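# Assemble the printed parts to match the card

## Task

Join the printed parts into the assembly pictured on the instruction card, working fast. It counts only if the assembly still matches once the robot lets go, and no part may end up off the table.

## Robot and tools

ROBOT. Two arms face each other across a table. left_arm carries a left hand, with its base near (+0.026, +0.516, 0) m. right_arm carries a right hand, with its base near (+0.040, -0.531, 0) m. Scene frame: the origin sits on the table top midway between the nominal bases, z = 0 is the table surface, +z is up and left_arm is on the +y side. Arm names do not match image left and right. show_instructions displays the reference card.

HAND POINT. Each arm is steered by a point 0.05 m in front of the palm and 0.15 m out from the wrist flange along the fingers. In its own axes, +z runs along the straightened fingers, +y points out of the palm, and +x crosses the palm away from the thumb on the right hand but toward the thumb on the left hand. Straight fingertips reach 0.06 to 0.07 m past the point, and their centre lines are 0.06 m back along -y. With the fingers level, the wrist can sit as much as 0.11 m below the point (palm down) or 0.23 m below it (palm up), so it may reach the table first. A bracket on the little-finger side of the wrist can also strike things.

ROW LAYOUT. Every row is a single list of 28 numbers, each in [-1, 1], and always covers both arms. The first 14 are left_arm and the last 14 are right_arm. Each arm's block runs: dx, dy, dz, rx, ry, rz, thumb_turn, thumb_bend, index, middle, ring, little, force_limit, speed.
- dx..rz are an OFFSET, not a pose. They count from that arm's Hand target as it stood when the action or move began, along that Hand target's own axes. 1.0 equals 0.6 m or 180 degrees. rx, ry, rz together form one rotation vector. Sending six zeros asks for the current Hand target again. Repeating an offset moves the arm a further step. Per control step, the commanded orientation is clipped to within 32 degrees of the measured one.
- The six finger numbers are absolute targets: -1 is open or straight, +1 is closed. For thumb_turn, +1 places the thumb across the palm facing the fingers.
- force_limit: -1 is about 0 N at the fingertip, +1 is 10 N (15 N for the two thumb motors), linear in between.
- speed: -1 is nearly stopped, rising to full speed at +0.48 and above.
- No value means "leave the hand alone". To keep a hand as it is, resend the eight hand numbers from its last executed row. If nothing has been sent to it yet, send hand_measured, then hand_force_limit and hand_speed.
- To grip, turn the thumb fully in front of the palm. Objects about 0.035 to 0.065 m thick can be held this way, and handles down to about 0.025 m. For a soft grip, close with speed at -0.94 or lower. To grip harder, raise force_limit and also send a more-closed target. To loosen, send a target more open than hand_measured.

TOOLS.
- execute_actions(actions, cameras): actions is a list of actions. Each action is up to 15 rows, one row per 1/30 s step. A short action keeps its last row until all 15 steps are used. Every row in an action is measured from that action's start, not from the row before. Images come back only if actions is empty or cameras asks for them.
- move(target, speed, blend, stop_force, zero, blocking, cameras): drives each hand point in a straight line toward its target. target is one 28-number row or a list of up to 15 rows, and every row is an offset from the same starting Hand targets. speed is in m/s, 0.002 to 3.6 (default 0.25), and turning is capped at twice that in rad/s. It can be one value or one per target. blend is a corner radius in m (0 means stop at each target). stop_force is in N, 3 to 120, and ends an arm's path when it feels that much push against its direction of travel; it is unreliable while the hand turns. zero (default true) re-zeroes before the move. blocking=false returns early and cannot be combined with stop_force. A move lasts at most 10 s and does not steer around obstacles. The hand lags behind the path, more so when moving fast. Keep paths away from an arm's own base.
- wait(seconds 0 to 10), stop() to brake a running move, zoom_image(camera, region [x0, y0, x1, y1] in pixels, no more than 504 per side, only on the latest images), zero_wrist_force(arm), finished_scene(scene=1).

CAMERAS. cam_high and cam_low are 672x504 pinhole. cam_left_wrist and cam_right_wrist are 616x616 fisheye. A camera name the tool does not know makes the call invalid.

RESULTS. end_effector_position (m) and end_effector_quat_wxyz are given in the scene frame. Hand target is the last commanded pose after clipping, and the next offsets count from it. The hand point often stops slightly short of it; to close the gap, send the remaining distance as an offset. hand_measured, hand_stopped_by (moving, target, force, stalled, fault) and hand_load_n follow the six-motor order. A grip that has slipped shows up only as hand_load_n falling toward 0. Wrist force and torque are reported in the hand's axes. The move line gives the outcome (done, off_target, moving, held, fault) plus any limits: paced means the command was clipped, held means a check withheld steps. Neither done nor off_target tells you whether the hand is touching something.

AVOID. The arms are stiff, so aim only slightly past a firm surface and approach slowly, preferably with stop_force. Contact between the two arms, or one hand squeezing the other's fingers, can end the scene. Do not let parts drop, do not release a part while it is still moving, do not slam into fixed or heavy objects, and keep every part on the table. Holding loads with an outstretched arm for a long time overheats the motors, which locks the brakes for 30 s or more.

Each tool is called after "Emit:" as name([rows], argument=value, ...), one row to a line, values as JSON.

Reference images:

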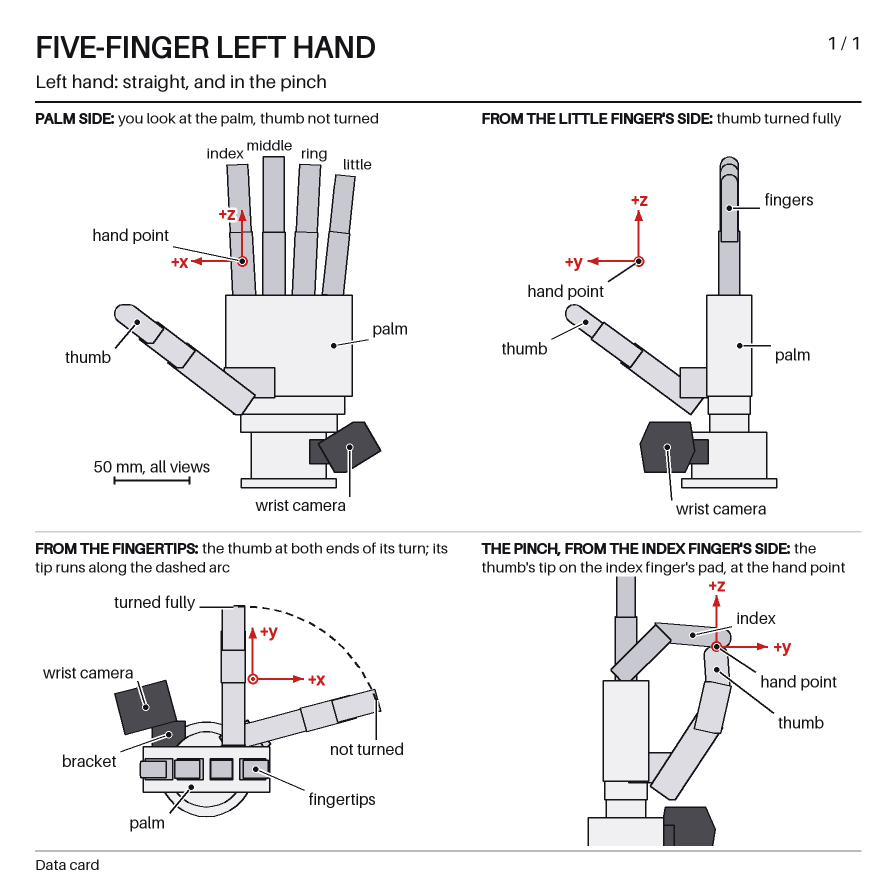

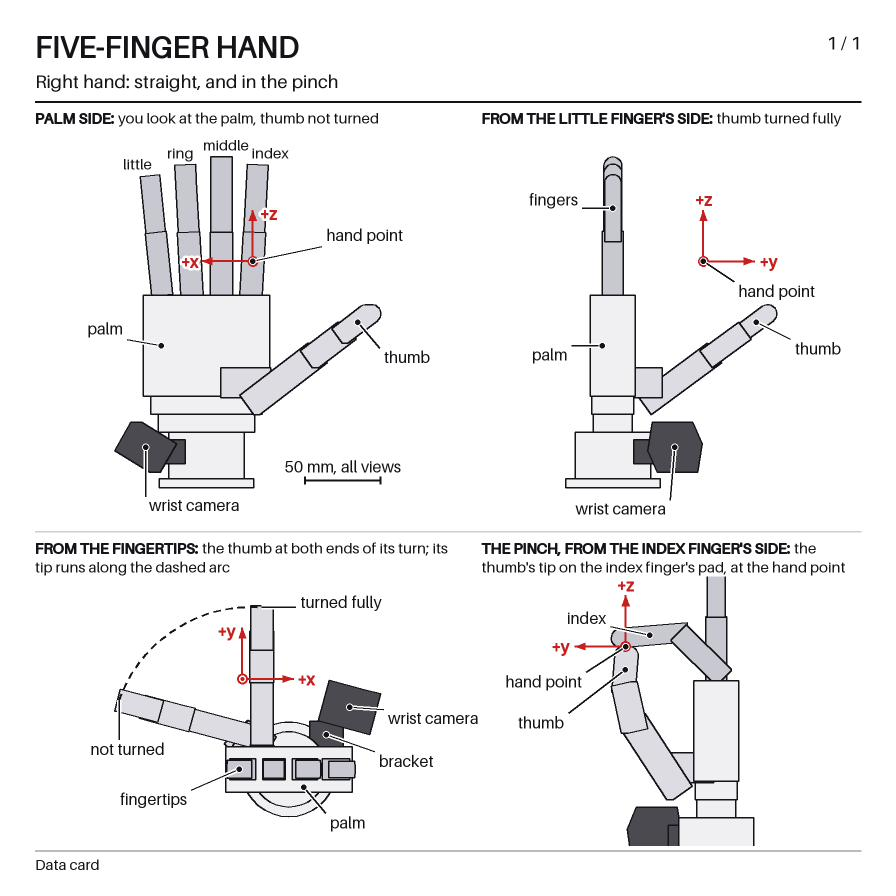

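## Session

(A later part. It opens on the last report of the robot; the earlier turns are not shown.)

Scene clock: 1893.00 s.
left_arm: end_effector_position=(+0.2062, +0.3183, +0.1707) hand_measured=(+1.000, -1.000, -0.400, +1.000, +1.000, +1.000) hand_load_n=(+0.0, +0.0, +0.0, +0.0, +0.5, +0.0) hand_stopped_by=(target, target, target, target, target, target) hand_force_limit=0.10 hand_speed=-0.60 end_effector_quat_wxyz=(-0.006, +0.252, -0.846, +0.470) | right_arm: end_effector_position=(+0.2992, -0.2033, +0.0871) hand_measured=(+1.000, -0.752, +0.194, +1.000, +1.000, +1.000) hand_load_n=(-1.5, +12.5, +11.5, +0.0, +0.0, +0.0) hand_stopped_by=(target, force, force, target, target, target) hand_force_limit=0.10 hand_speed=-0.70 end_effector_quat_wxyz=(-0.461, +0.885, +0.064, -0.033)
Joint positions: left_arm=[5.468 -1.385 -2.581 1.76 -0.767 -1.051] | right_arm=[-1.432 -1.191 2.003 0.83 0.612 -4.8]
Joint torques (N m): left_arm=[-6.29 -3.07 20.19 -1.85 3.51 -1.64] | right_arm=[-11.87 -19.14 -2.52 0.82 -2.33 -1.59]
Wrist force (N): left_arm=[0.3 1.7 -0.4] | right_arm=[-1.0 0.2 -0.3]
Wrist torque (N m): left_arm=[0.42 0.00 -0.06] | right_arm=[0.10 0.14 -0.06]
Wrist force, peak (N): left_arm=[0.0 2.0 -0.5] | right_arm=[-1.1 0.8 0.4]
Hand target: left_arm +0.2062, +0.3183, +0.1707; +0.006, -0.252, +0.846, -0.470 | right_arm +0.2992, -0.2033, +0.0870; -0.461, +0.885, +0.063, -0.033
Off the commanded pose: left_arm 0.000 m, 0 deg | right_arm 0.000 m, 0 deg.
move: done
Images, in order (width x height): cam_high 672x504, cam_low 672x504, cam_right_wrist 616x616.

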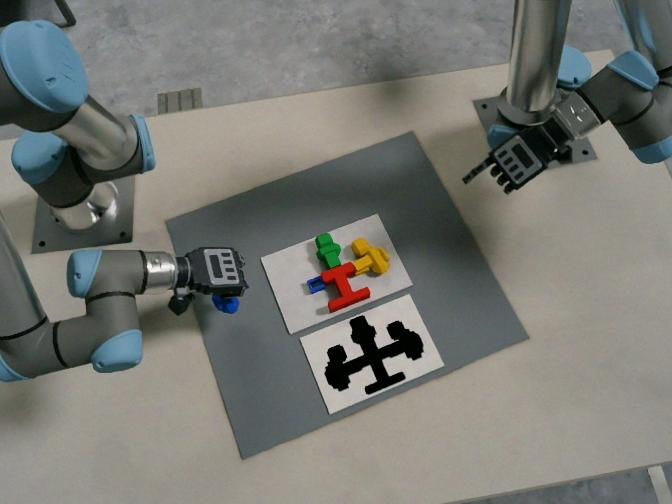

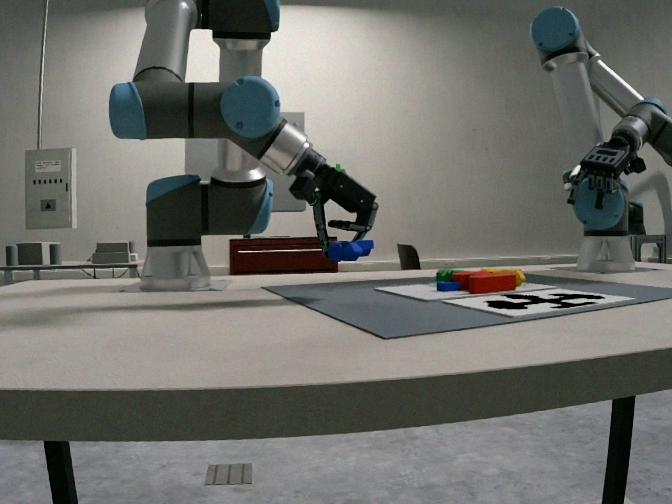

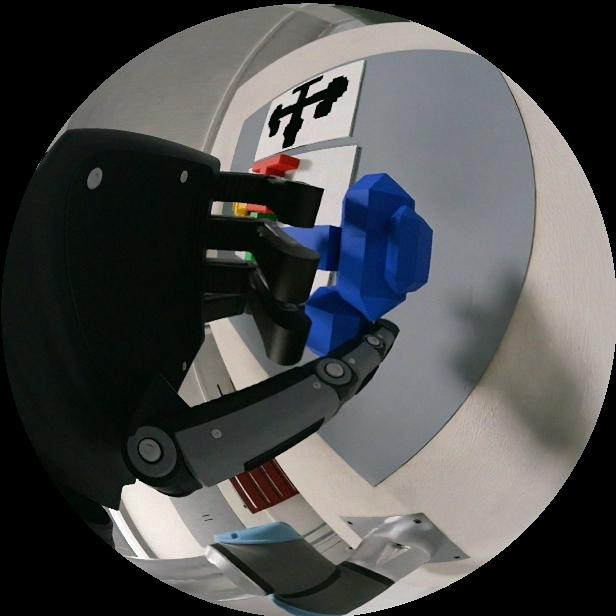

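Emit:
move(target=[0,0,0,0,0,0,1,-1,-0.4,1,1,1,0.1,-0.6,-0.0033,-0.1447,0.2067,0,0.0378,0.0265,1,-0.4,0.4,1,1,1,0.1,-0.7], speed=0.18, cameras=["cam_high","cam_low","cam_right_wrist"])

Emit:
zoom_image(camera="cam_high", region=[280, 240, 340, 300])

Emit:
zoom_image(camera="cam_low", region=[400, 220, 490, 310])

Emit:
zoom_image(camera="cam_right_wrist", region=[220, 90, 500, 370])

Scene clock: 1927.07 s.
left_arm: end_effector_position=(+0.2062, +0.3183, +0.1707) hand_measured=(+1.000, -1.000, -0.400, +1.000, +1.000, +1.000) hand_load_n=(+0.0, +0.0, +0.0, +0.0, +0.0, +0.0) hand_stopped_by=(target, target, target, target, target, target) hand_force_limit=0.10 hand_speed=-0.60 end_effector_quat_wxyz=(-0.006, +0.252, -0.846, +0.470) | right_arm: end_effector_position=(+0.2757, -0.0538, +0.0871) hand_measured=(+1.000, -0.752, +0.194, +1.000, +1.000, +1.000) hand_load_n=(-1.5, +12.5, +11.5, +0.0, +0.0, +0.0) hand_stopped_by=(target, force, force, target, target, target) hand_force_limit=0.10 hand_speed=-0.70 end_effector_quat_wxyz=(-0.462, +0.887, -0.001, +0.001)
Joint positions: left_arm=[5.468 -1.385 -2.581 1.76 -0.767 -1.051] | right_arm=[-1.004 -1.227 1.838 0.34 0.781 -3.925]
Joint torques (N m): left_arm=[-5.99 -2.1 19.51 -1.93 3.43 -1.48] | right_arm=[5.3 -34.63 -11.17 0.42 -2.83 1.49]
Wrist force (N): left_arm=[0.2 1.7 -0.4] | right_arm=[-0.6 0.3 -0.1]
Wrist torque (N m): left_arm=[0.42 0.01 -0.07] | right_arm=[0.10 0.07 0.11]
Wrist force, peak (N): left_arm=[0.3 1.9 -0.4] | right_arm=[-0.9 0.9 -1.4]
Hand target: left_arm +0.2062, +0.3183, +0.1707; +0.006, -0.252, +0.846, -0.470 | right_arm +0.2757, -0.0537, +0.0871; -0.462, +0.887, -0.001, +0.001
Off the commanded pose: left_arm 0.000 m, 0 deg | right_arm 0.000 m, 0 deg.
move: done
Images, in order (width x height): cam_high 672x504, cam_low 672x504, cam_right_wrist 616x616.

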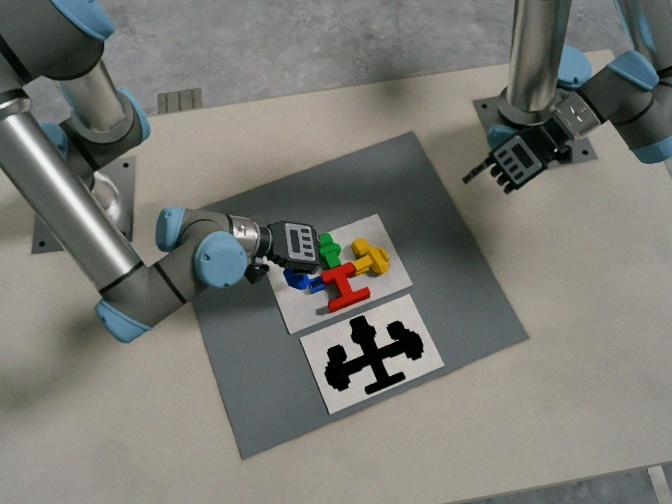

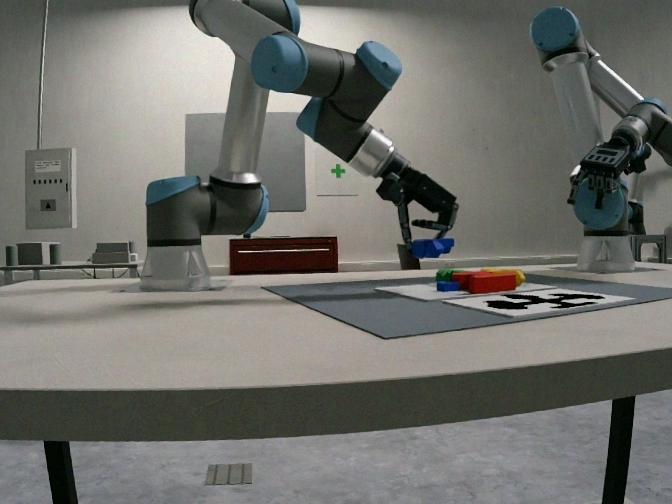

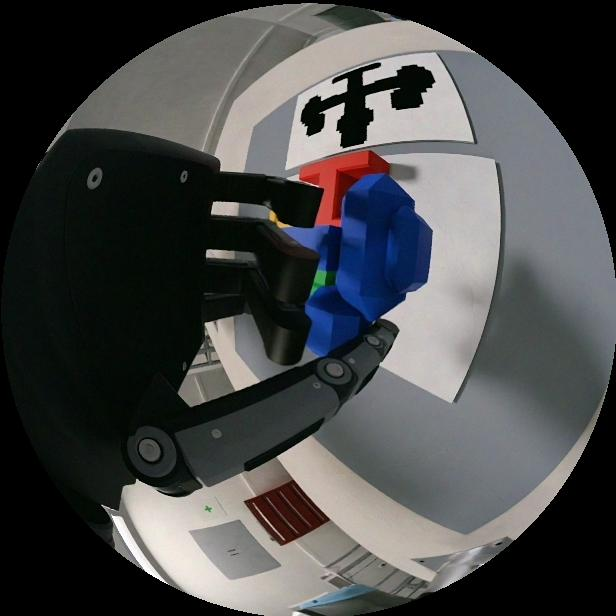

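Scaled by 8.400 from the camera's 672x504 image, which has a finer 960x720 frame.

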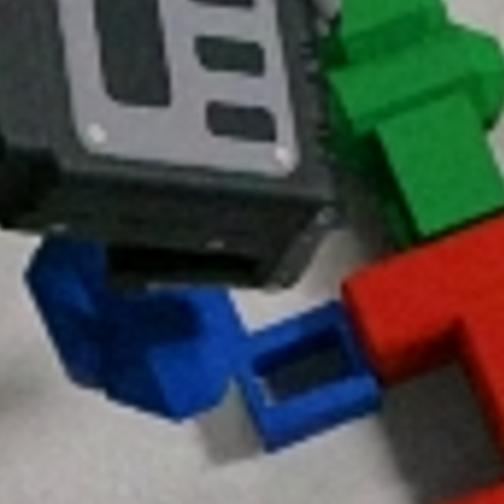

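Scaled by 5.600 from the camera's 672x504 image, which has a finer 960x720 frame.

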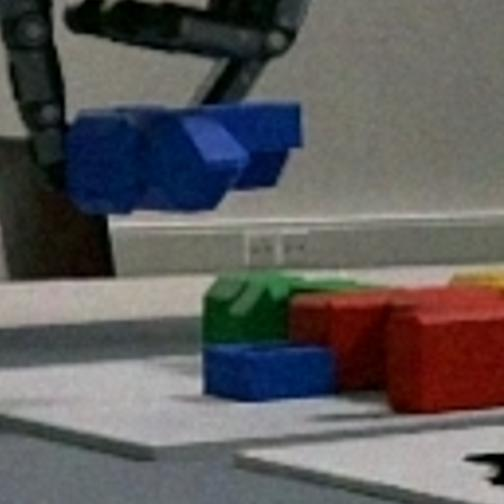

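Scaled by 1.800 from the camera's 616x616 image, which has a finer 880x880 frame.

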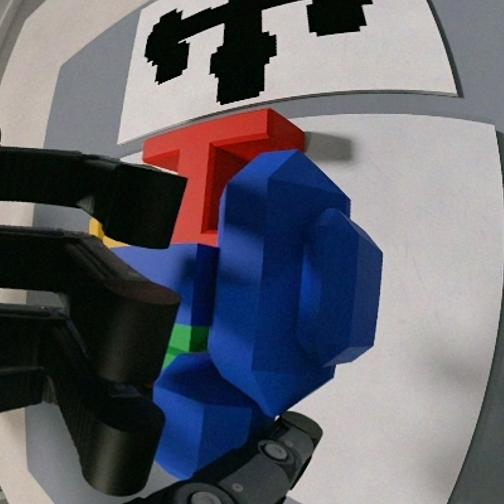

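Emit:
zoom_image(camera="cam_high", region=[300, 260, 330, 295])

Emit:
zoom_image(camera="cam_low", region=[420, 230, 465, 295])

Scaled by 14.400 from the camera's 672x504 image, which has a finer 960x720 frame.

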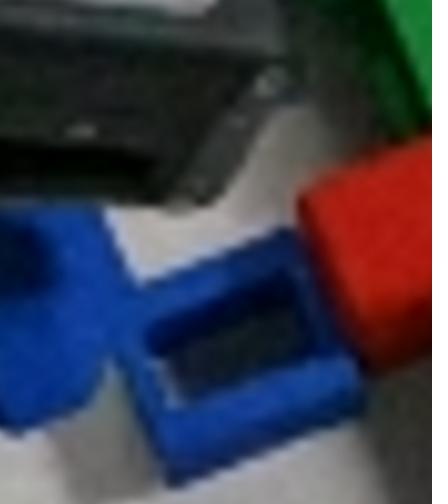

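Scaled by 7.754 from the camera's 672x504 image, which has a finer 960x720 frame.

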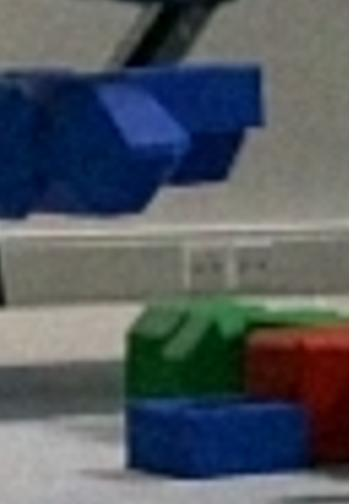

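Emit:
move(target=[0,0,0,0,0,0,1,-1,-0.4,1,1,1,0.1,-0.6,0.004,0.0282,0.0383,0,0,0,1,-0.4,0.4,1,1,1,0.1,-0.7], speed=0.1, cameras=["cam_high","cam_low","cam_right_wrist"])

Emit:
zoom_image(camera="cam_high", region=[290, 260, 330, 310])

Emit:
zoom_image(camera="cam_low", region=[415, 240, 465, 300])

Emit:
zoom_image(camera="cam_right_wrist", region=[250, 120, 450, 320])

Scene clock: 2015.07 s.
left_arm: end_effector_position=(+0.2062, +0.3183, +0.1707) hand_measured=(+1.000, -1.000, -0.400, +1.000, +1.000, +1.000) hand_load_n=(+0.0, +0.0, +0.0, +0.0, +0.5, +0.0) hand_stopped_by=(target, target, target, target, target, target) hand_force_limit=0.10 hand_speed=-0.60 end_effector_quat_wxyz=(-0.006, +0.252, -0.846, +0.470) | right_arm: end_effector_position=(+0.2779, -0.0446, +0.0600) hand_measured=(+1.000, -0.752, +0.194, +1.000, +1.000, +1.000) hand_load_n=(-1.0, +12.0, +11.5, +0.0, +0.0, +0.0) hand_stopped_by=(target, force, force, target, target, target) hand_force_limit=0.10 hand_speed=-0.70 end_effector_quat_wxyz=(-0.462, +0.887, -0.001, +0.001)
Joint positions: left_arm=[5.468 -1.385 -2.581 1.76 -0.767 -1.051] | right_arm=[-0.987 -1.173 1.84 0.27 0.792 -3.905]
Joint torques (N m): left_arm=[-6.88 -1.97 19.65 -2.02 3.44 -1.43] | right_arm=[-9.57 -35.83 -17.92 2.39 -0.86 -1.78]
Wrist force (N): left_arm=[0.2 1.6 -0.5] | right_arm=[-0.6 0.3 -0.4]
Wrist torque (N m): left_arm=[0.41 0.01 -0.07] | right_arm=[0.13 0.08 -0.05]
Wrist force, peak (N): left_arm=[0.1 2.0 -0.3] | right_arm=[-0.9 0.6 -0.1]
Hand target: left_arm +0.2062, +0.3183, +0.1707; +0.006, -0.252, +0.846, -0.470 | right_arm +0.2781, -0.0446, +0.0601; -0.462, +0.887, -0.001, +0.001
Off the commanded pose: left_arm 0.000 m, 0 deg | right_arm 0.000 m, 0 deg.
move: done
Images, in order (width x height): cam_high 672x504, cam_low 672x504, cam_right_wrist 616x616.

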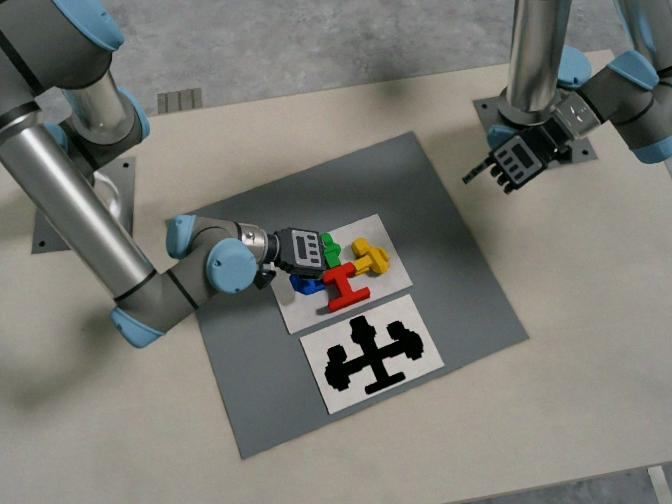

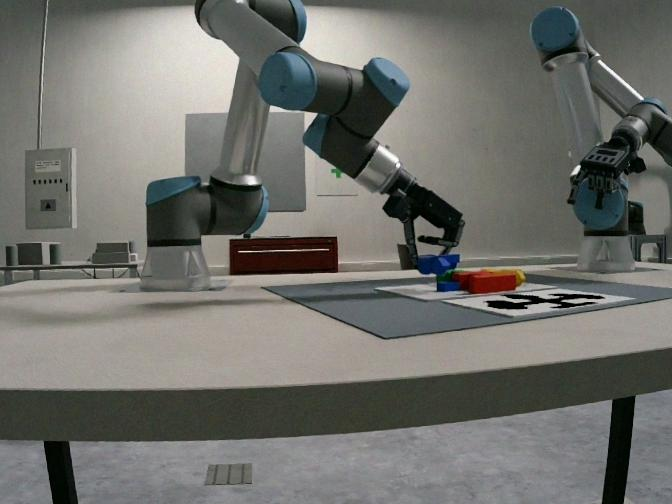

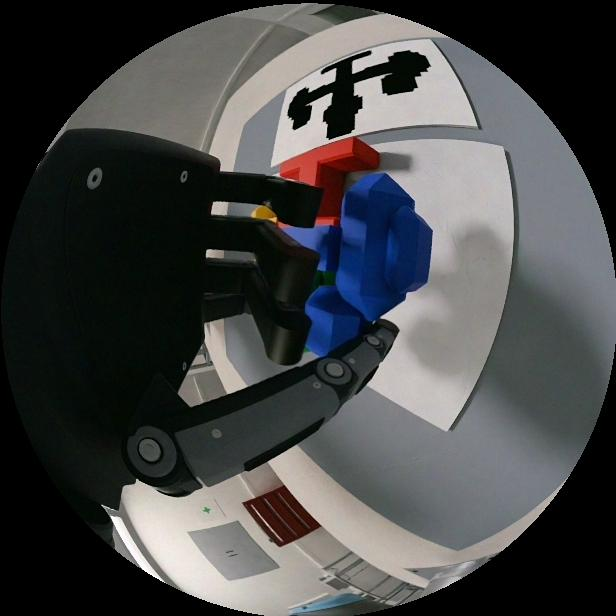

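Scaled by 10.080 from the camera's 672x504 image, which has a finer 960x720 frame.

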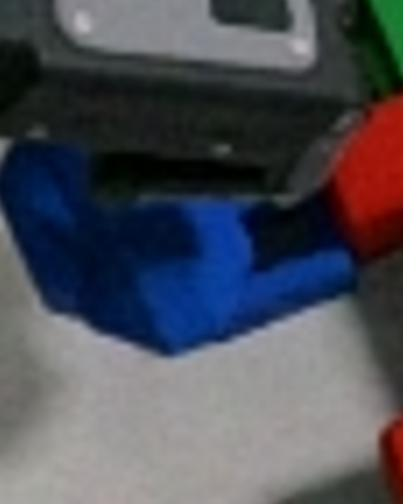

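Scaled by 8.400 from the camera's 672x504 image, which has a finer 960x720 frame.

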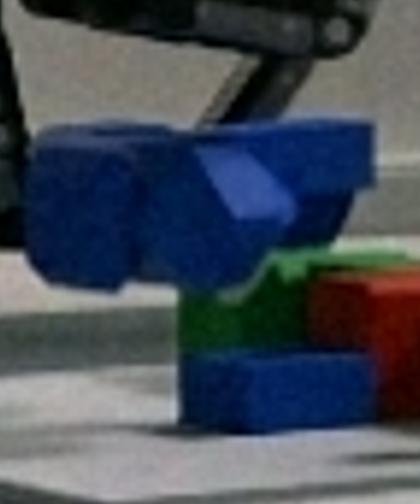

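Scaled by 2.520 from the camera's 616x616 image, which has a finer 880x880 frame.

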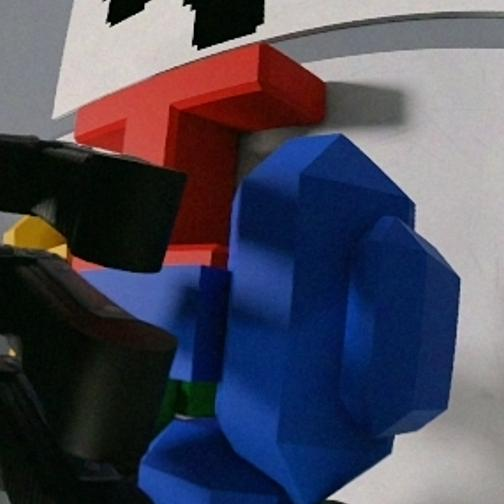

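Emit:
zoom_image(camera="cam_high", region=[308, 266, 332, 290])

Scaled by 21.000 from the camera's 672x504 image, which has a finer 960x720 frame.

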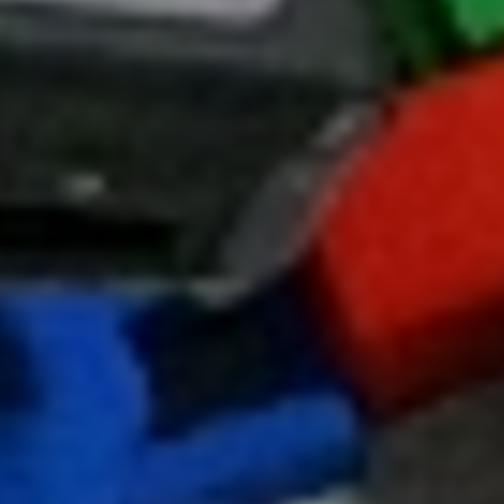

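Emit:
move(target=[0,0,0,0,0,0,1,-1,-0.4,1,1,1,0.1,-0.6,0.0123,0.009,0.0063,0,0,0,1,-0.4,0.4,1,1,1,0.1,-0.7], speed=0.06, cameras=["cam_high","cam_low"])

Emit:
zoom_image(camera="cam_high", region=[300, 260, 335, 295])

Emit:
zoom_image(camera="cam_low", region=[415, 240, 465, 300])

Scene clock: 2092.97 s.
left_arm: end_effector_position=(+0.2062, +0.3183, +0.1707) hand_measured=(+1.000, -1.000, -0.400, +1.000, +1.000, +1.000) hand_load_n=(+0.0, +0.0, +0.0, +0.0, +0.0, +0.0) hand_stopped_by=(target, target, target, target, target, target) hand_force_limit=0.10 hand_speed=-0.60 end_effector_quat_wxyz=(-0.006, +0.252, -0.846, +0.470) | right_arm: end_effector_position=(+0.2856, -0.0446, +0.0534) hand_measured=(+1.000, -0.752, +0.194, +1.000, +1.000, +1.000) hand_load_n=(-2.0, +12.5, +11.0, +0.0, +0.0, +0.0) hand_stopped_by=(target, force, force, target, target, target) hand_force_limit=0.10 hand_speed=-0.70 end_effector_quat_wxyz=(-0.462, +0.887, -0.001, +0.001)
Joint positions: left_arm=[5.468 -1.385 -2.581 1.76 -0.767 -1.051] | right_arm=[-0.997 -1.152 1.83 0.266 0.786 -3.916]
Joint torques (N m): left_arm=[-6.88 -2.54 19.51 -2.09 3.52 -1.41] | right_arm=[2.1 -37.03 -10.78 0.64 -2.7 0.32]
Wrist force (N): left_arm=[0.1 1.9 -0.4] | right_arm=[-1.0 -0.4 -1.1]
Wrist torque (N m): left_arm=[0.45 0.03 -0.08] | right_arm=[0.11 0.10 0.10]
Wrist force, peak (N): left_arm=[0.1 1.9 -0.4] | right_arm=[-1.2 -0.2 -1.1]
Hand target: left_arm +0.2062, +0.3183, +0.1707; +0.006, -0.252, +0.846, -0.470 | right_arm +0.2855, -0.0446, +0.0535; -0.462, +0.887, -0.001, +0.001
Off the commanded pose: left_arm 0.000 m, 0 deg | right_arm 0.000 m, 0 deg.
move: done
Images, in order (width x height): cam_high 672x504, cam_low 672x504.

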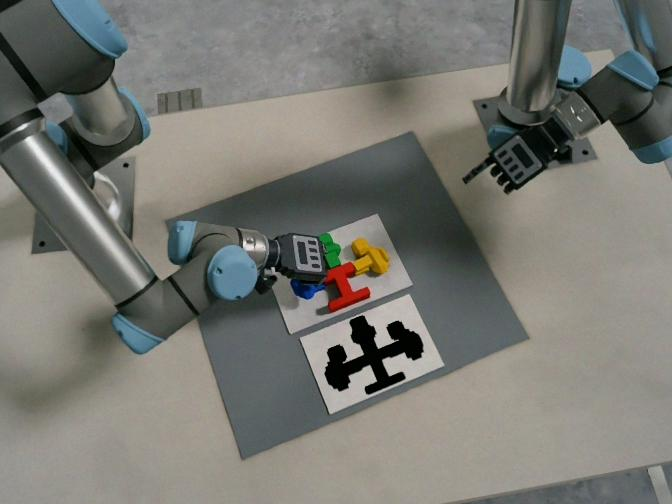

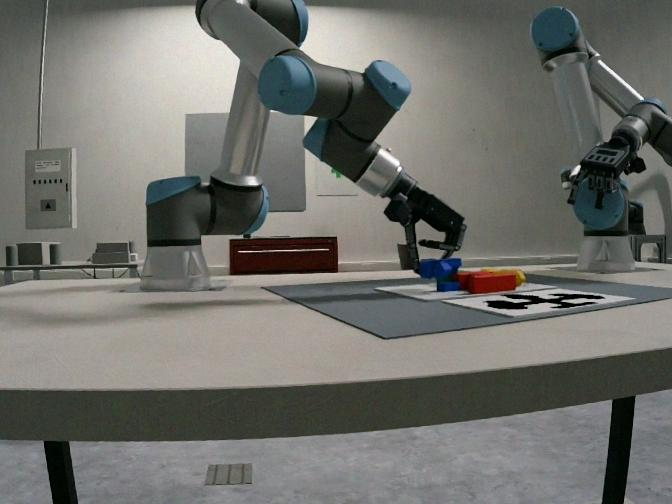

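Scaled by 14.400 from the camera's 672x504 image, which has a finer 960x720 frame.

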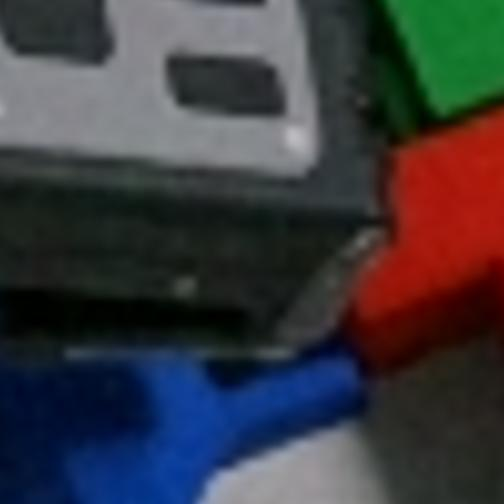

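Scaled by 8.400 from the camera's 672x504 image, which has a finer 960x720 frame.

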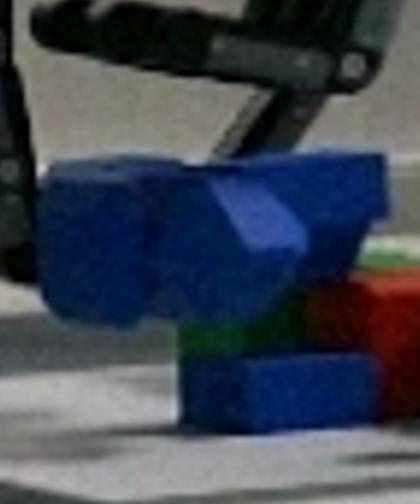

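Emit:
zoom_image(camera="cam_high", region=[280, 270, 330, 320])

Emit:
zoom_image(camera="cam_high", region=[345, 230, 395, 280])

Scaled by 10.080 from the camera's 672x504 image, which has a finer 960x720 frame.

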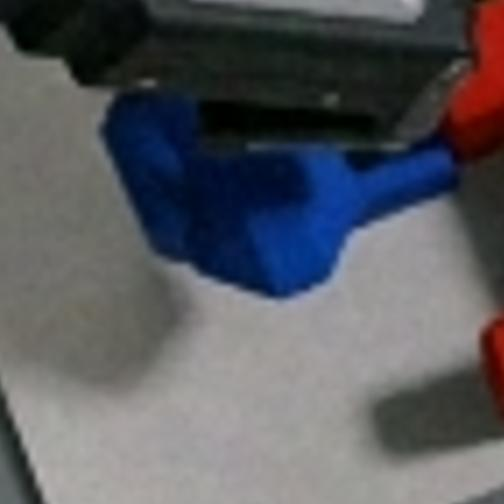

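Scaled by 10.080 from the camera's 672x504 image, which has a finer 960x720 frame.

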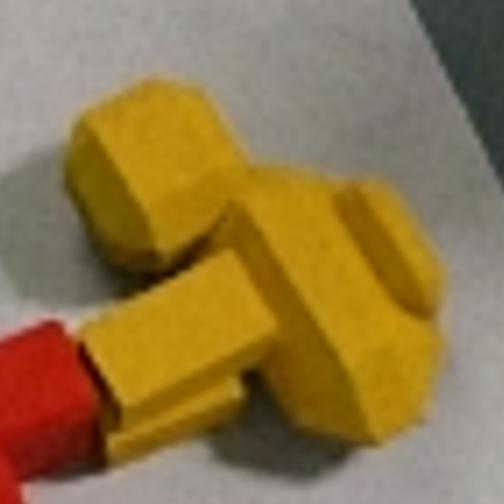

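Emit:
move(target=[0,0,0,0,0,0,1,-1,-0.4,1,1,1,0.1,-0.6,-0.0017,0.0345,0.0237,0,0,0,1,-0.4,0.4,1,1,1,0.1,-0.7], speed=0.03, stop_force=4, cameras=["cam_high","cam_low"])

Emit:
zoom_image(camera="cam_high", region=[280, 260, 330, 310])

Emit:
zoom_image(camera="cam_low", region=[415, 240, 465, 300])

Scene clock: 2127.43 s.
left_arm: end_effector_position=(+0.2062, +0.3183, +0.1707) hand_measured=(+1.000, -1.000, -0.400, +1.000, +1.000, +1.000) hand_load_n=(+0.0, +0.0, +0.0, +0.0, +0.0, +0.0) hand_stopped_by=(target, target, target, target, target, target) hand_force_limit=0.10 hand_speed=-0.60 end_effector_quat_wxyz=(-0.006, +0.252, -0.846, +0.470) | right_arm: end_effector_position=(+0.2850, -0.0447, +0.0426) hand_measured=(+1.000, -0.752, +0.194, +1.000, +1.000, +1.000) hand_load_n=(-1.5, +12.0, +11.0, +0.0, -0.5, +0.5) hand_stopped_by=(target, force, force, target, target, target) hand_force_limit=0.10 hand_speed=-0.70 end_effector_quat_wxyz=(-0.462, +0.887, -0.001, +0.001)
Joint positions: left_arm=[5.468 -1.385 -2.581 1.76 -0.767 -1.051] | right_arm=[-0.996 -1.136 1.84 0.239 0.786 -3.916]
Joint torques (N m): left_arm=[-6.47 -2.46 19.82 -2.16 3.49 -1.51] | right_arm=[5.17 -26.89 -20.05 -0.49 0.78 -0.96]
Wrist force (N): left_arm=[0.1 1.7 -0.3] | right_arm=[-0.2 -0.7 -2.6]
Wrist torque (N m): left_arm=[0.42 0.03 -0.08] | right_arm=[0.13 0.14 0.05]
Wrist force, peak (N): left_arm=[0.1 1.9 -0.5] | right_arm=[1.9 -14.1 -22.6]
Hand target: left_arm +0.2062, +0.3183, +0.1707; +0.006, -0.252, +0.846, -0.470 | right_arm +0.2850, -0.0447, +0.0425; -0.462, +0.887, -0.001, +0.001 (not the last commanded pose)
Off the commanded pose: left_arm 0.000 m, 0 deg | right_arm 0.014 m, 0 deg.
move: contact (right_arm)
Images, in order (width x height): cam_high 672x504, cam_low 672x504.

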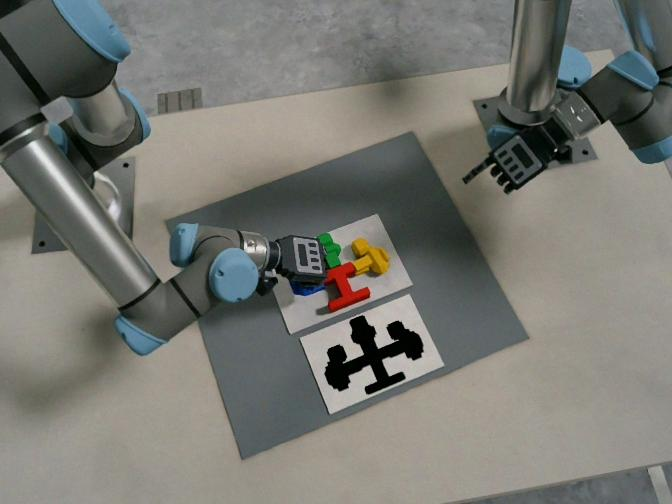

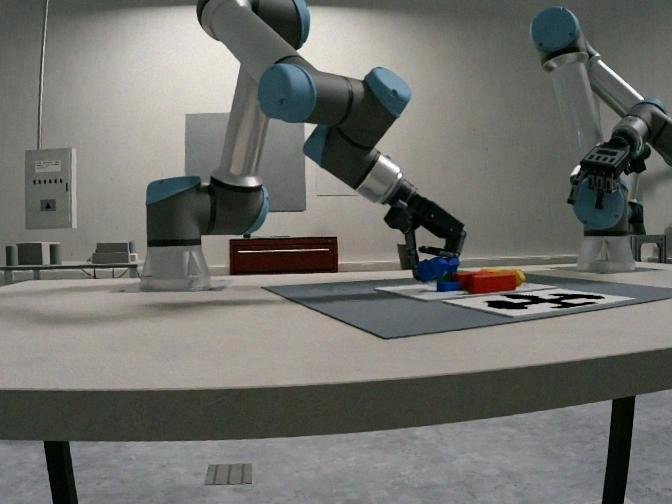

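Scaled by 10.080 from the camera's 672x504 image, which has a finer 960x720 frame.

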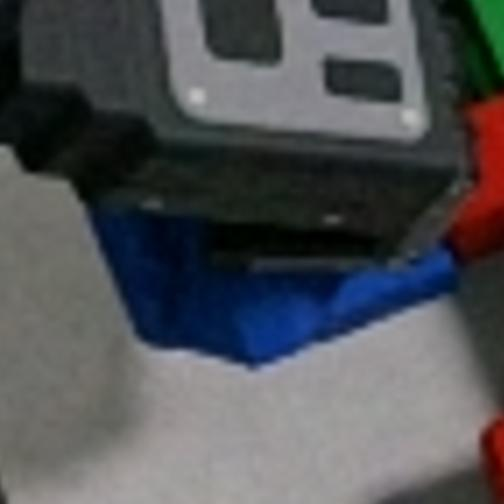

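Scaled by 8.400 from the camera's 672x504 image, which has a finer 960x720 frame.

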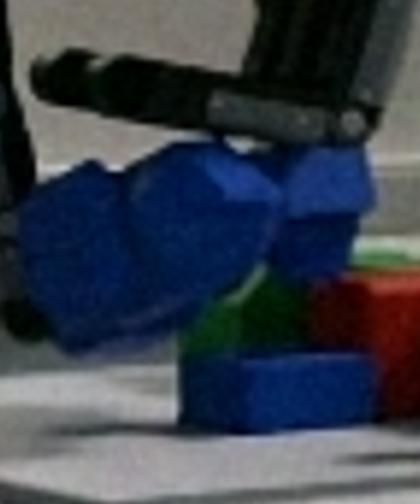

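Emit:
move([
  [0,0,0,0,0,0,1,-1,-0.4,1,1,1,0.1,-0.6,0,-0.0614,-0.043,0,0,0,1,-0.4,0.4,1,1,1,0.1,-0.7],
  [0,0,0,0,0,0,1,-1,-0.4,1,1,1,0.1,-0.6,0.02,0.0772,-0.241,0,0,0,1,-0.4,0.4,1,1,1,0.1,-0.7],
  [0,0,0,0,0,0,1,-1,-0.4,1,1,1,0.1,-0.6,0.02,0.1462,-0.1927,0,0,0,1,-0.4,0.4,1,1,1,0.1,-0.7],
], speed=[0.15,0.2,0.08], cameras=["cam_low"])

Emit:
zoom_image(camera="cam_low", region=[310, 230, 400, 310])

Scene clock: 2155.83 s.
left_arm: end_effector_position=(+0.2062, +0.3183, +0.1707) hand_measured=(+1.000, -1.000, -0.400, +1.000, +1.000, +1.000) hand_load_n=(+0.0, +0.0, +0.0, +0.0, +0.0, +0.0) hand_stopped_by=(target, target, target, target, target, target) hand_force_limit=0.10 hand_speed=-0.60 end_effector_quat_wxyz=(-0.006, +0.252, -0.846, +0.470) | right_arm: end_effector_position=(+0.2967, -0.1898, +0.0369) hand_measured=(+1.000, -0.752, +0.194, +1.000, +1.000, +1.000) hand_load_n=(-2.0, +11.5, +12.0, +0.0, +0.0, +0.0) hand_stopped_by=(target, force, force, target, target, target) hand_force_limit=0.10 hand_speed=-0.70 end_effector_quat_wxyz=(-0.462, +0.887, -0.001, +0.001)
Joint positions: left_arm=[5.468 -1.385 -2.581 1.76 -0.767 -1.051] | right_arm=[-1.4 -1.18 2.084 0.488 0.622 -4.494]
Joint torques (N m): left_arm=[-6.54 -1.37 20.07 -2.1 3.53 -1.4] | right_arm=[9.94 -26.33 -17.11 2.36 1.22 0.92]
Wrist force (N): left_arm=[0.0 1.7 -0.5] | right_arm=[-0.7 0.1 0.0]
Wrist torque (N m): left_arm=[0.43 0.05 -0.09] | right_arm=[0.06 0.10 -0.05]
Wrist force, peak (N): left_arm=[0.0 1.9 -0.5] | right_arm=[0.0 -0.6 -3.1]
Hand target: left_arm +0.2062, +0.3183, +0.1707; +0.006, -0.252, +0.846, -0.470 | right_arm +0.2967, -0.1898, +0.0369; -0.462, +0.887, -0.001, +0.001
Off the commanded pose: left_arm 0.000 m, 0 deg | right_arm 0.000 m, 0 deg.
move: done
Images, in order (width x height): cam_low 672x504.

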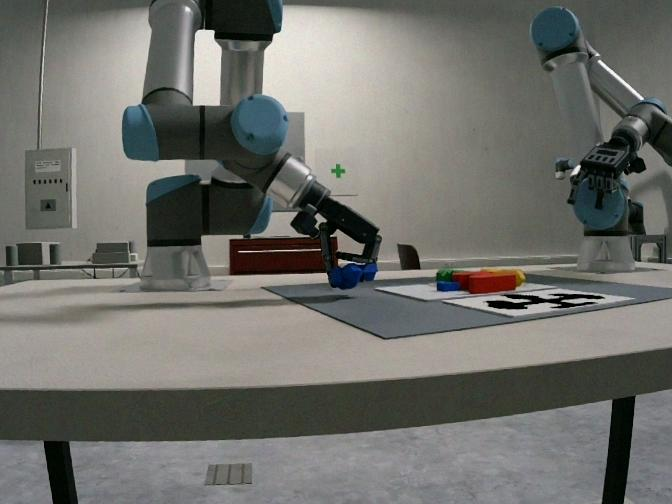

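Scaled by 5.600 from the camera's 672x504 image, which has a finer 960x720 frame.

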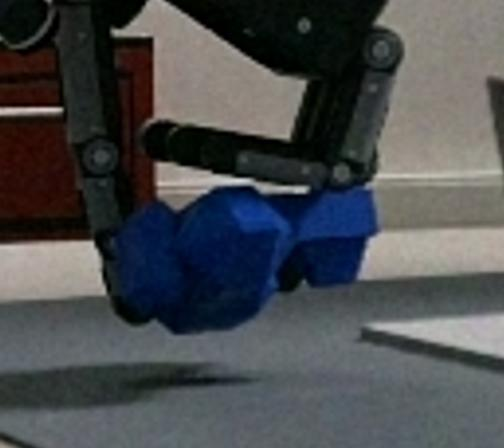

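Emit:
move([
  [0,0,0,0,0,0,1,-1,-0.4,1,1,1,0.1,-0.6,0,0.004,0.003,0,-0.085,0.121,1,-0.4,0.4,1,1,1,0.1,-0.7],
  [0,0,0,0,0,0,1,-1,-0.4,1,1,1,0.1,-0.6,0,0.004,0.003,0,-0.085,0.121,1,-1,-0.3,1,1,1,0.1,-0.6],
  [0,0,0,0,0,0,1,-1,-0.4,1,1,1,0.1,-0.6,0,-0.075,-0.052,0,-0.04,0.06,1,-1,-0.3,1,1,1,0.1,-0.6],
  [0,0,0,0,0,0,1,-1,-0.4,1,1,1,0.1,-0.6,-0.05,-0.13,-0.04,0,0,0,1,-1,-0.3,1,1,1,0.1,-0.6],
], speed=0.25, cameras=["cam_high","cam_low"])

Emit:
zoom_image(camera="cam_low", region=[310, 230, 400, 310])

Emit:
zoom_image(camera="cam_high", region=[200, 260, 270, 330])

Emit:
zoom_image(camera="cam_high", region=[300, 240, 360, 300])

Scene clock: 2183.80 s.
left_arm: end_effector_position=(+0.2062, +0.3183, +0.1707) hand_measured=(+1.000, -1.000, -0.400, +1.000, +1.000, +1.000) hand_load_n=(+0.0, +0.0, +0.0, +0.0, +0.0, +0.0) hand_stopped_by=(target, target, target, target, target, target) hand_force_limit=0.10 hand_speed=-0.60 end_effector_quat_wxyz=(-0.006, +0.252, -0.846, +0.470) | right_arm: end_effector_position=(+0.2667, -0.1647, +0.1145) hand_measured=(+1.000, -1.000, -0.300, +1.000, +1.000, +1.000) hand_load_n=(+0.0, +0.0, +0.0, +0.0, +0.0, +0.0) hand_stopped_by=(target, target, target, target, target, target) hand_force_limit=0.10 hand_speed=-0.60 end_effector_quat_wxyz=(-0.462, +0.887, -0.001, +0.001)
Joint positions: left_arm=[5.468 -1.385 -2.581 1.76 -0.767 -1.051] | right_arm=[-1.301 -1.38 2.044 0.595 0.646 -4.331]
Joint torques (N m): left_arm=[-6.79 -2.55 19.1 -2.46 3.49 -1.28] | right_arm=[-6.96 -27.1 -19.38 1.06 -4.23 -0.37]
Wrist force (N): left_arm=[0.2 1.9 -0.3] | right_arm=[-0.4 0.8 -0.9]
Wrist torque (N m): left_arm=[0.44 0.02 -0.08] | right_arm=[0.23 0.06 0.14]
Wrist force, peak (N): left_arm=[0.1 1.9 -0.5] | right_arm=[-10.5 -34.6 -6.3]
Hand target: left_arm +0.2062, +0.3183, +0.1707; +0.006, -0.252, +0.846, -0.470 | right_arm +0.2667, -0.1647, +0.1146; -0.462, +0.887, -0.001, +0.001
Off the commanded pose: left_arm 0.000 m, 0 deg | right_arm 0.000 m, 0 deg.
move: done
Images, in order (width x height): cam_high 672x504, cam_low 672x504.

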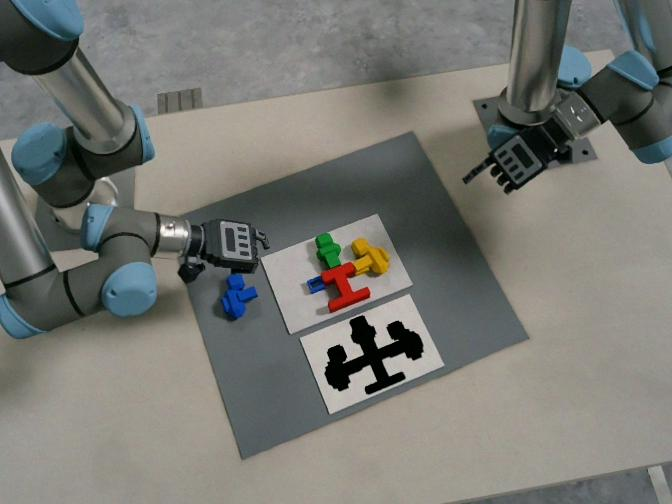

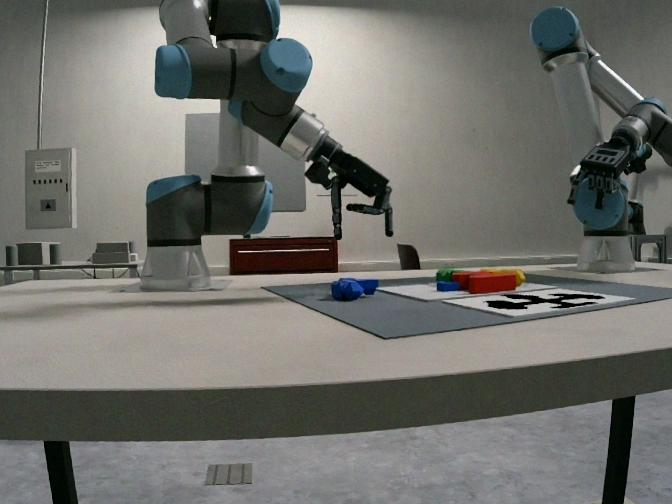

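Scaled by 5.600 from the camera's 672x504 image, which has a finer 960x720 frame.

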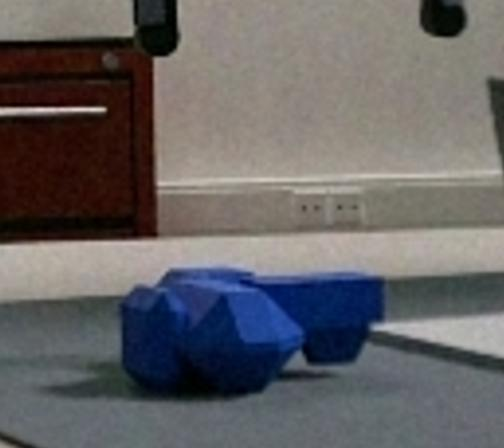

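Scaled by 7.200 from the camera's 672x504 image, which has a finer 960x720 frame.

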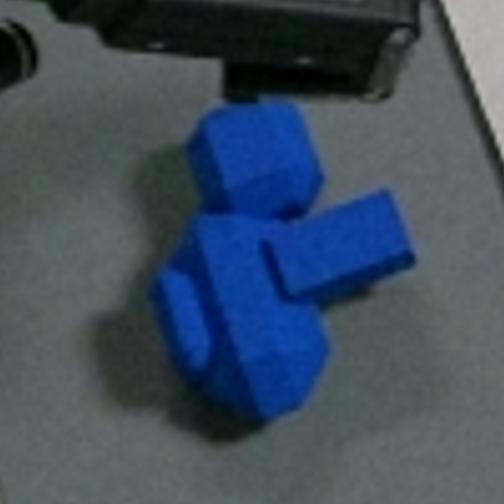

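Scaled by 8.400 from the camera's 672x504 image, which has a finer 960x720 frame.

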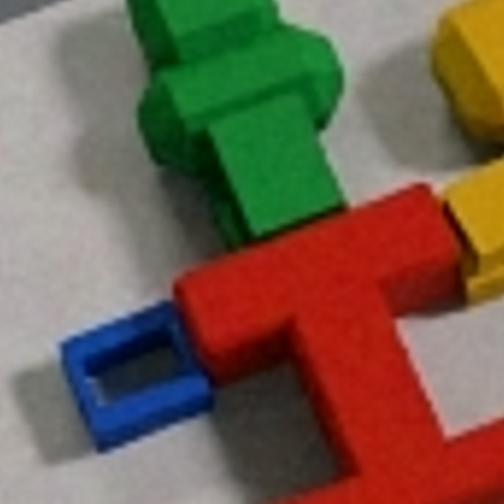

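Emit:
move([
  [0,0,0,0,0,0,1,-1,-0.4,1,1,1,0.1,-0.6,0.0407,0.0713,0,0,0,0,1,-1,-0.3,1,1,1,0.1,-0.6],
  [0,0,0,0,0,0,1,-1,-0.4,1,1,1,0.1,-0.6,0.0407,0.143,0.0503,0,0,0,1,-1,-0.3,1,1,1,0.1,-0.6],
  [0,0,0,0,0,0,1,-1,-0.4,1,1,1,0.1,-0.6,0.0407,0.143,0.0503,0,0,0,1,-0.4,0.4,1,1,1,0.1,-0.7],
], speed=[0.2,0.1,0.1], cameras=["cam_high","cam_low"])

Emit:
zoom_image(camera="cam_high", region=[200, 260, 270, 330])

Emit:
zoom_image(camera="cam_low", region=[310, 230, 400, 310])

Scene clock: 2230.13 s.
left_arm: end_effector_position=(+0.2062, +0.3183, +0.1707) hand_measured=(+1.000, -1.000, -0.400, +1.000, +1.000, +1.000) hand_load_n=(+0.0, +0.0, +0.0, +0.0, +0.0, +0.0) hand_stopped_by=(target, target, target, target, target, target) hand_force_limit=0.10 hand_speed=-0.60 end_effector_quat_wxyz=(-0.006, +0.252, -0.846, +0.470) | right_arm: end_effector_position=(+0.2912, -0.1892, +0.0270) hand_measured=(+1.000, -0.752, +0.194, +1.000, +1.000, +1.000) hand_load_n=(-1.5, +12.0, +11.5, +0.0, +0.0, +0.0) hand_stopped_by=(target, force, force, target, target, target) hand_force_limit=0.10 hand_speed=-0.70 end_effector_quat_wxyz=(-0.462, +0.887, -0.001, +0.001)
Joint positions: left_arm=[5.468 -1.385 -2.581 1.76 -0.767 -1.051] | right_arm=[-1.396 -1.168 2.103 0.451 0.623 -4.487]
Joint torques (N m): left_arm=[-6.42 -2.25 19.6 -2.36 3.57 -1.14] | right_arm=[12.35 -17.53 -16.41 0.58 1.26 -1.41]
Wrist force (N): left_arm=[0.2 1.9 -0.4] | right_arm=[-0.5 0.5 -0.8]
Wrist torque (N m): left_arm=[0.45 0.01 -0.07] | right_arm=[0.18 0.11 -0.07]
Wrist force, peak (N): left_arm=[0.2 2.0 -0.3] | right_arm=[0.2 1.7 -0.7]
Hand target: left_arm +0.2062, +0.3183, +0.1707; +0.006, -0.252, +0.846, -0.470 | right_arm +0.2912, -0.1892, +0.0270; -0.462, +0.887, -0.001, +0.001
Off the commanded pose: left_arm 0.000 m, 0 deg | right_arm 0.000 m, 0 deg.
move: done
Images, in order (width x height): cam_high 672x504, cam_low 672x504.

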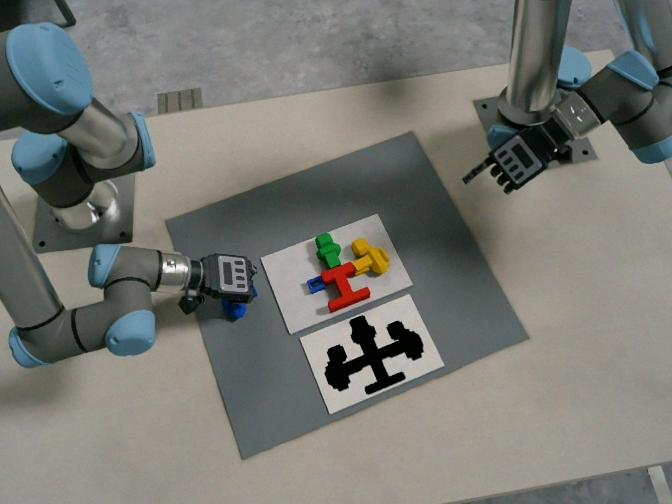

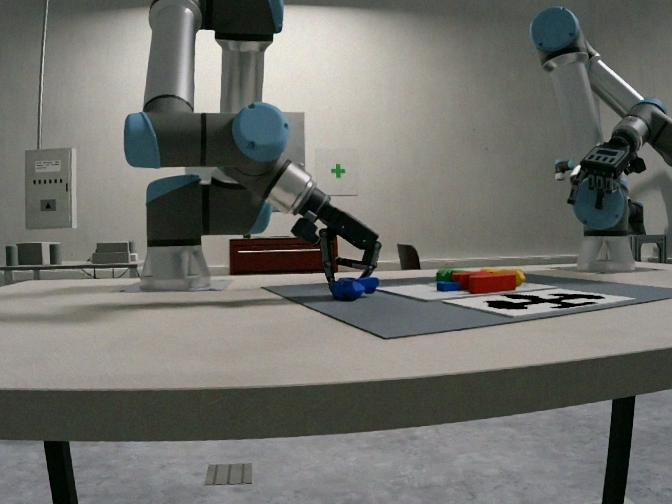

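Scaled by 7.200 from the camera's 672x504 image, which has a finer 960x720 frame.

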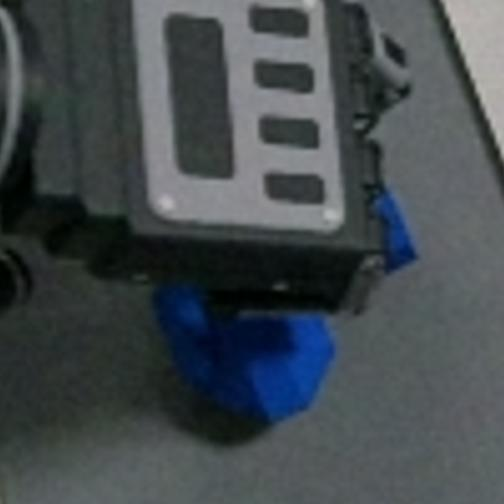

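Scaled by 5.600 from the camera's 672x504 image, which has a finer 960x720 frame.

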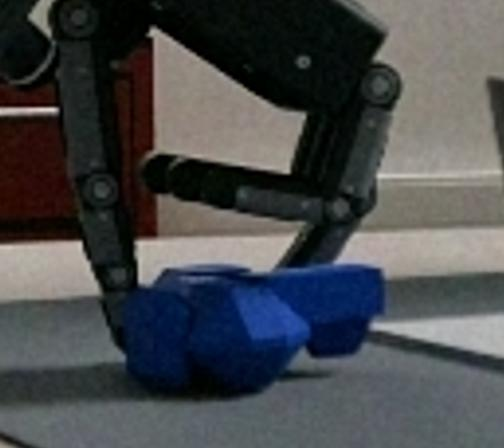

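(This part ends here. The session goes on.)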